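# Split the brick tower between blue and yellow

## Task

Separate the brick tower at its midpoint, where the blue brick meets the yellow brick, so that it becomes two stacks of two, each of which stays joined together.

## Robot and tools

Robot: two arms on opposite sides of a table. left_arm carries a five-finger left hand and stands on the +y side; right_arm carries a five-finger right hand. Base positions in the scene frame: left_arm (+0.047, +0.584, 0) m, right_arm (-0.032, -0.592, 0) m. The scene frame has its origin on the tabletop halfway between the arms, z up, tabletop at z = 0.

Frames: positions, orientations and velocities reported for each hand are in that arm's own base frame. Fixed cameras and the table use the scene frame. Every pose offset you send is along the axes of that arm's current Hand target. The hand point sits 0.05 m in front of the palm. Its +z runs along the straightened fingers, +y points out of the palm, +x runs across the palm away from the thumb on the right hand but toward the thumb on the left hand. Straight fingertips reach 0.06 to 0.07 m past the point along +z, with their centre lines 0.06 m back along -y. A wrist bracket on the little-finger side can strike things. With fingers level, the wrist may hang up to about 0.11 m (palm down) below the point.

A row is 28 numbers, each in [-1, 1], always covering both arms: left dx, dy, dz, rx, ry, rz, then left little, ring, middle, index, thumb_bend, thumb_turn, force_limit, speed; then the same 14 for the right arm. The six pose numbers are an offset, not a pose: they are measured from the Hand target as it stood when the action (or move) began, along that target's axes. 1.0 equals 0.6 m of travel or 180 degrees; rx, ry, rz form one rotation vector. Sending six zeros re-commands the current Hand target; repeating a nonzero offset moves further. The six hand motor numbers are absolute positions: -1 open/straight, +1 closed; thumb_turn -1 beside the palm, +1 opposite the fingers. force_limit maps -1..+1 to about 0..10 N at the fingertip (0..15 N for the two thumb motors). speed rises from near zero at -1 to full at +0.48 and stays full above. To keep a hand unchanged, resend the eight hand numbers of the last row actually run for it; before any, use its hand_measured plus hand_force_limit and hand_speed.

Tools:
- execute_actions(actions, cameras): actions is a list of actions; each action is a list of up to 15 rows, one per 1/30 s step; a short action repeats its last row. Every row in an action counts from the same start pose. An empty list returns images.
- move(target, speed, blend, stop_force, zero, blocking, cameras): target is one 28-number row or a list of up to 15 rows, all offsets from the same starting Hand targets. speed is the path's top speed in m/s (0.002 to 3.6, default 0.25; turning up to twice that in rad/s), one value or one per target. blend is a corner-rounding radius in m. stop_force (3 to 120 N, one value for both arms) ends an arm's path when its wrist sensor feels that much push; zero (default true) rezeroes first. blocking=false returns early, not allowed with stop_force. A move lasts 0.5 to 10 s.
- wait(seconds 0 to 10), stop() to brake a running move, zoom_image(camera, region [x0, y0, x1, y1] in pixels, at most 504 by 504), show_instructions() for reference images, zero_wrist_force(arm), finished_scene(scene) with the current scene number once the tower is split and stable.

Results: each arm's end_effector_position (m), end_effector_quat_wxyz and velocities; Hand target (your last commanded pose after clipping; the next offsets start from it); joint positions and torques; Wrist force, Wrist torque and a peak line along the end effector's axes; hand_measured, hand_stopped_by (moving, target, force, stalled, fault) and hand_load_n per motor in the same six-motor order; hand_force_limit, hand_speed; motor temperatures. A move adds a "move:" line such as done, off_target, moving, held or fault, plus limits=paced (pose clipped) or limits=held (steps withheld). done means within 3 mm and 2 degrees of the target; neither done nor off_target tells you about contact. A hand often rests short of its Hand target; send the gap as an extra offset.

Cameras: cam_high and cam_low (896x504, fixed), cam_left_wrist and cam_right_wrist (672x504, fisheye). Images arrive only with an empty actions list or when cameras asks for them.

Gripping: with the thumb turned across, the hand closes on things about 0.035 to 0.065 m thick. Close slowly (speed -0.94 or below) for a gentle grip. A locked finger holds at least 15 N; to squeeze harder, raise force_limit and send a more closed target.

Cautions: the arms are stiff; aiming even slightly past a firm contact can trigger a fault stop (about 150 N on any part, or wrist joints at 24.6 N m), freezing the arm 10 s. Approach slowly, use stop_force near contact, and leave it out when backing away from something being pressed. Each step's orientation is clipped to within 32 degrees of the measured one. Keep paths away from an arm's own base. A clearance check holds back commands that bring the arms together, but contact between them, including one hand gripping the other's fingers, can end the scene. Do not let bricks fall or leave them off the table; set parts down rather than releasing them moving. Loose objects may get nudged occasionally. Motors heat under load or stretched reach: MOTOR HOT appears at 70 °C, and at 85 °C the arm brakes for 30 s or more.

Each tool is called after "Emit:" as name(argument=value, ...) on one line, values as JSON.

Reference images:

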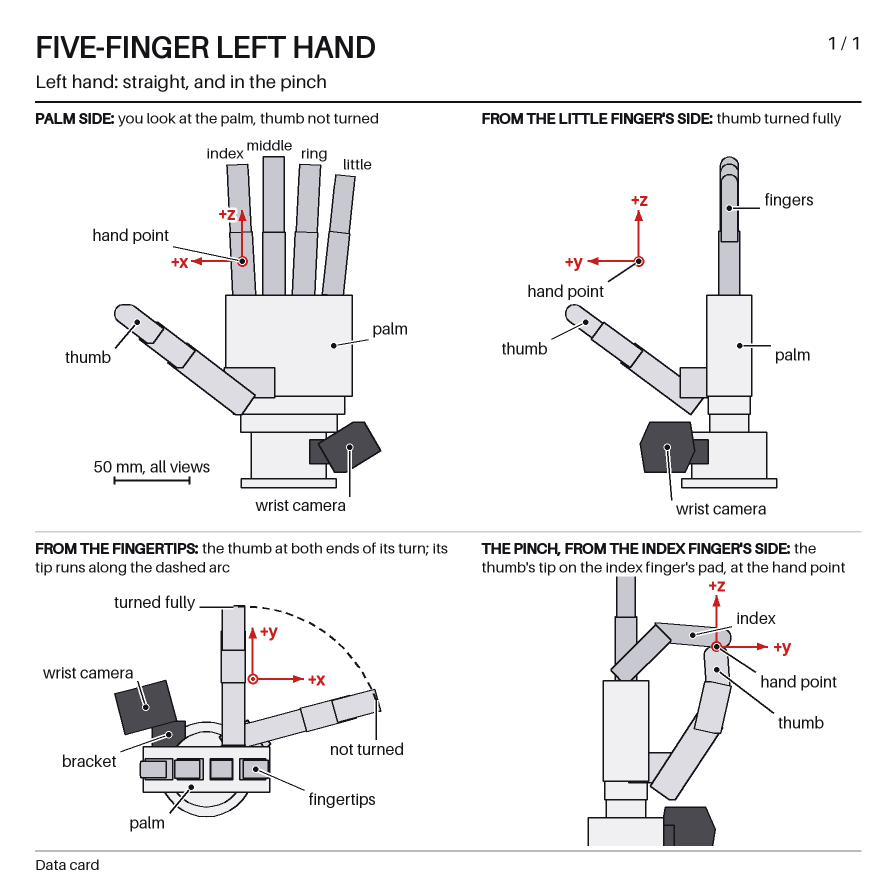

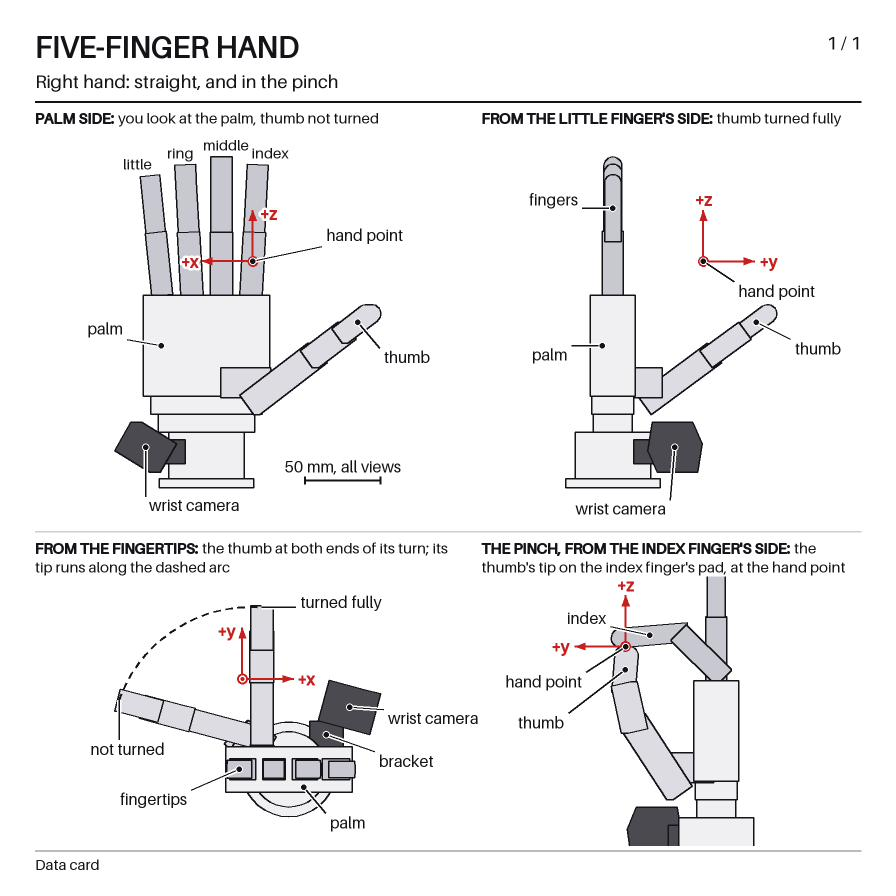

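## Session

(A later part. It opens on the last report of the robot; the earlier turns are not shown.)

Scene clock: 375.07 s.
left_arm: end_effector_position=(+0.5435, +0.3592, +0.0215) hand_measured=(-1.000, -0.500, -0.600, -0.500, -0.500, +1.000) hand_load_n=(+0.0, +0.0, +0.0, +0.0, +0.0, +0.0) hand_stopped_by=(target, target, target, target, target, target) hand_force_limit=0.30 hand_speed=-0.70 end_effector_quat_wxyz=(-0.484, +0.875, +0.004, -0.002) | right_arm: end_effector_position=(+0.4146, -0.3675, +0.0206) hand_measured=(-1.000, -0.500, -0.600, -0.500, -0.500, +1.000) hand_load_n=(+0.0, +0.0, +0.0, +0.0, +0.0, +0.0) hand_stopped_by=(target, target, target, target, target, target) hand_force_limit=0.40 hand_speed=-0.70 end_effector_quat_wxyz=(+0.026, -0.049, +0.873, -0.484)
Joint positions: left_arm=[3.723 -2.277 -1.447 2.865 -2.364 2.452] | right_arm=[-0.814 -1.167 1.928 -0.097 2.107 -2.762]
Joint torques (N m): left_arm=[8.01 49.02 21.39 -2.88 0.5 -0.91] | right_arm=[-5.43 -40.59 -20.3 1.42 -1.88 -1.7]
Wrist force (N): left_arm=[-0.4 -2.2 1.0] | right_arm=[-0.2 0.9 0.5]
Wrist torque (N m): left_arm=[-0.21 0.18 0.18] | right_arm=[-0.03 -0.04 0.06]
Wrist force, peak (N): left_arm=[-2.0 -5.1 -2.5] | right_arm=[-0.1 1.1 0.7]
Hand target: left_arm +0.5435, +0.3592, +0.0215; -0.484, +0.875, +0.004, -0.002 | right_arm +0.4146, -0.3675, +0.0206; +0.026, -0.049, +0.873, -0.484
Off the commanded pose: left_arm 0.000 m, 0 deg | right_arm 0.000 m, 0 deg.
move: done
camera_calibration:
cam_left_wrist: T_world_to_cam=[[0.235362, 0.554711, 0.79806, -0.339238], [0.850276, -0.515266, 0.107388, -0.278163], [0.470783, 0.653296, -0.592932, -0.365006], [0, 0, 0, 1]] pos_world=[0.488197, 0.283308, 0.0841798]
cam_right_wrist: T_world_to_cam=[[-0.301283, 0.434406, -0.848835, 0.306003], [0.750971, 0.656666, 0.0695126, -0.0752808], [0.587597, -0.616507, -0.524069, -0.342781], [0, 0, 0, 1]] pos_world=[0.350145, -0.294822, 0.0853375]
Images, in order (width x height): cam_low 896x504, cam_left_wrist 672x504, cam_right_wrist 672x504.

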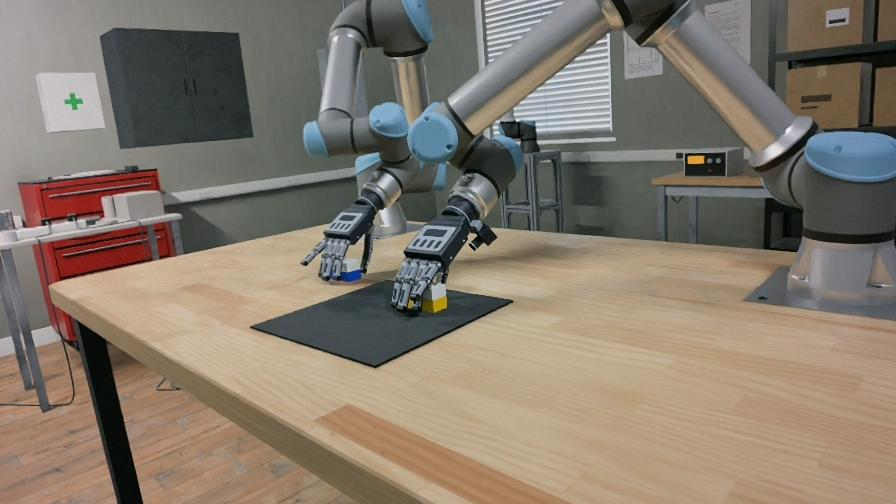

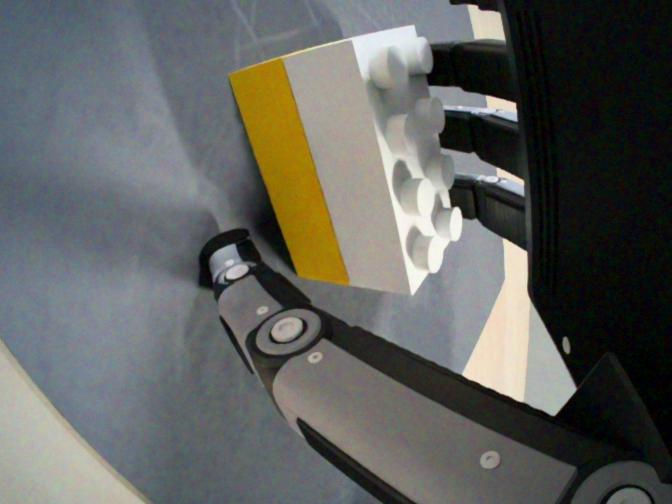

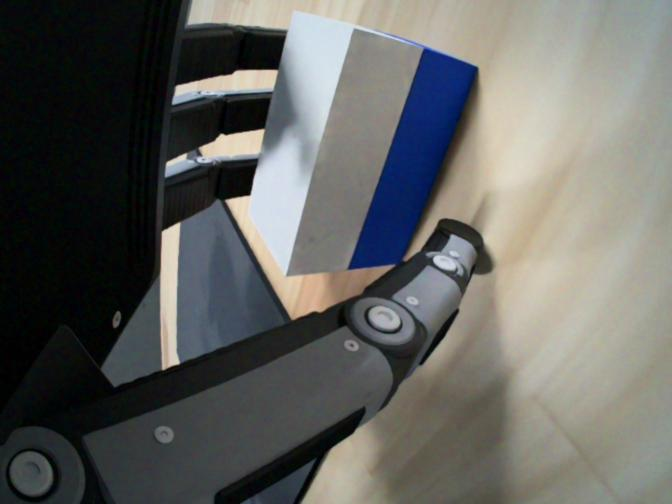

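Emit:
move(target=[0, -0.1694, -0.1062, 0, 0, 0, -1, -0.5, -0.6, -0.5, -0.5, 1, 0.3, -0.7, 0, -0.1696, -0.1058, 0, 0, 0, -1, -0.5, -0.6, -0.5, -0.5, 1, 0.4, -0.7], speed=0.15, cameras=["all"])

Scene clock: 378.47 s.
left_arm: end_effector_position=(+0.5434, +0.3592, +0.1413) hand_measured=(-1.000, -0.500, -0.600, -0.500, -0.500, +1.000) hand_load_n=(+0.0, +0.0, +0.0, +0.0, +0.0, +0.0) hand_stopped_by=(target, target, target, target, target, target) hand_force_limit=0.30 hand_speed=-0.70 end_effector_quat_wxyz=(-0.484, +0.875, +0.004, -0.002) | right_arm: end_effector_position=(+0.4147, -0.3676, +0.1404) hand_measured=(-1.000, -0.500, -0.600, -0.500, -0.500, +1.000) hand_load_n=(+0.0, +0.0, +0.0, +0.0, +0.0, +0.0) hand_stopped_by=(target, target, target, target, target, target) hand_force_limit=0.40 hand_speed=-0.70 end_effector_quat_wxyz=(+0.026, -0.049, +0.873, -0.484)
Joint positions: left_arm=[3.724 -2.15 -1.324 2.616 -2.364 2.452] | right_arm=[-0.814 -1.335 1.793 0.207 2.107 -2.762]
Joint torques (N m): left_arm=[-11.6 48.06 26.23 -3.35 -2.2 -2.39] | right_arm=[5.97 -37.32 -27.55 1.88 3.44 2.14]
Wrist force (N): left_arm=[-0.2 -2.1 0.9] | right_arm=[-0.2 1.0 0.7]
Wrist torque (N m): left_arm=[-0.17 0.14 0.33] | right_arm=[-0.02 -0.04 -0.10]
Wrist force, peak (N): left_arm=[-0.2 -2.6 0.8] | right_arm=[-0.2 1.5 1.0]
Hand target: left_arm +0.5434, +0.3591, +0.1415; -0.484, +0.875, +0.004, -0.002 | right_arm +0.4148, -0.3676, +0.1405; +0.026, -0.049, +0.873, -0.484
Off the commanded pose: left_arm 0.000 m, 0 deg | right_arm 0.000 m, 0 deg.
move: done
camera_calibration:
cam_left_wrist: T_world_to_cam=[[0.235304, 0.554671, 0.798105, -0.434872], [0.850276, -0.51526, 0.107412, -0.290961], [0.47081, 0.653336, -0.592866, -0.293905], [0, 0, 0, 1]] pos_world=[0.488098, 0.283308, 0.20408]
cam_right_wrist: T_world_to_cam=[[-0.301257, 0.434379, -0.848857, 0.407754], [0.75101, 0.656625, 0.069478, -0.0836363], [0.587561, -0.61657, -0.524036, -0.280131], [0, 0, 0, 1]] pos_world=[0.350245, -0.294922, 0.205137]

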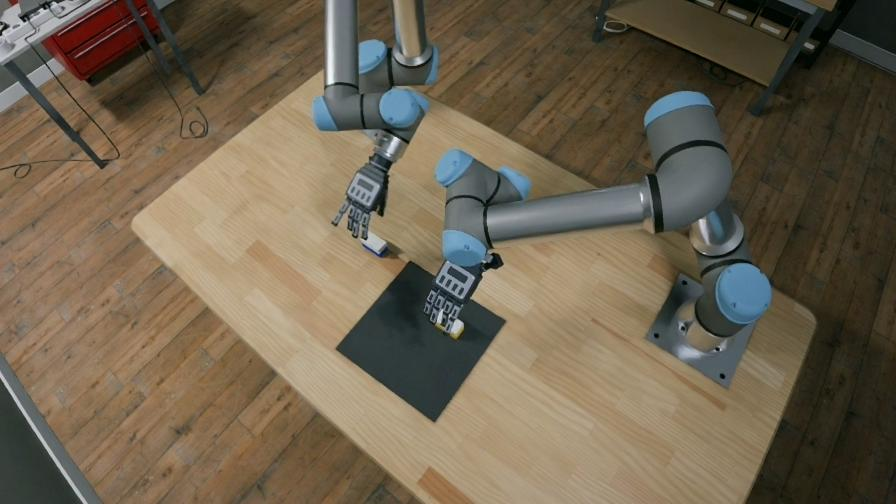

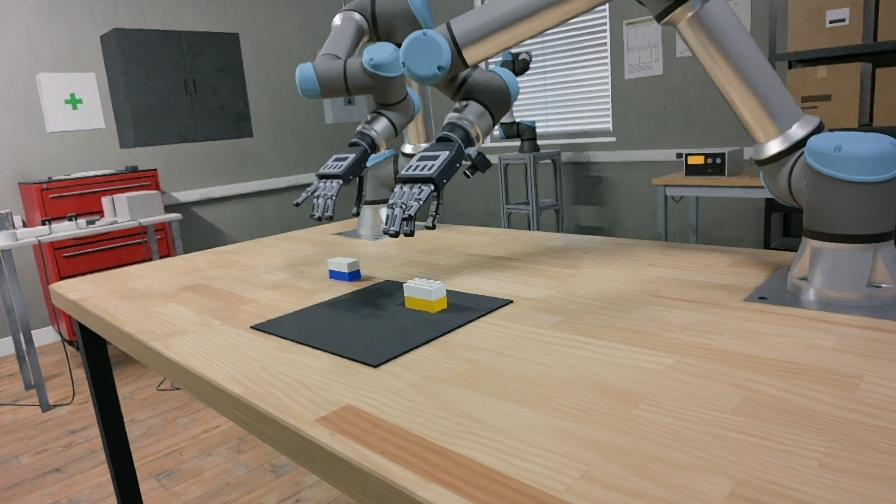

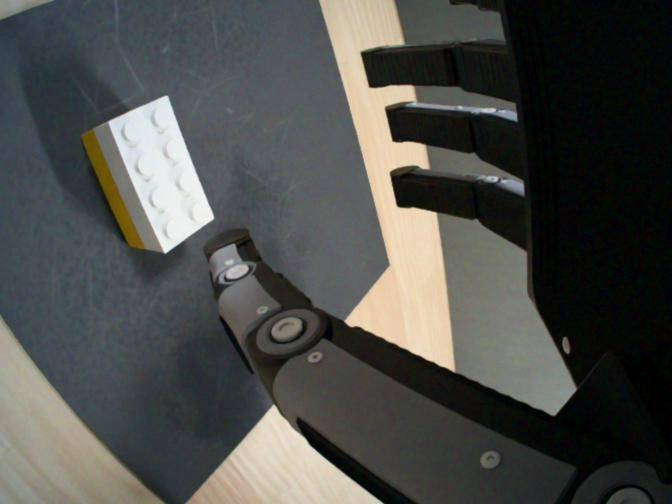

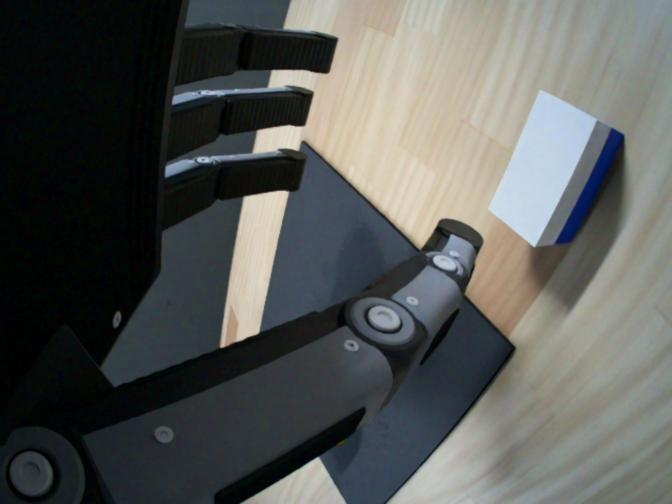

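Both pairs are standing, intact and parted. Ending scene 1.

Emit:
finished_scene(scene=1)

The scene is finished: the task was done.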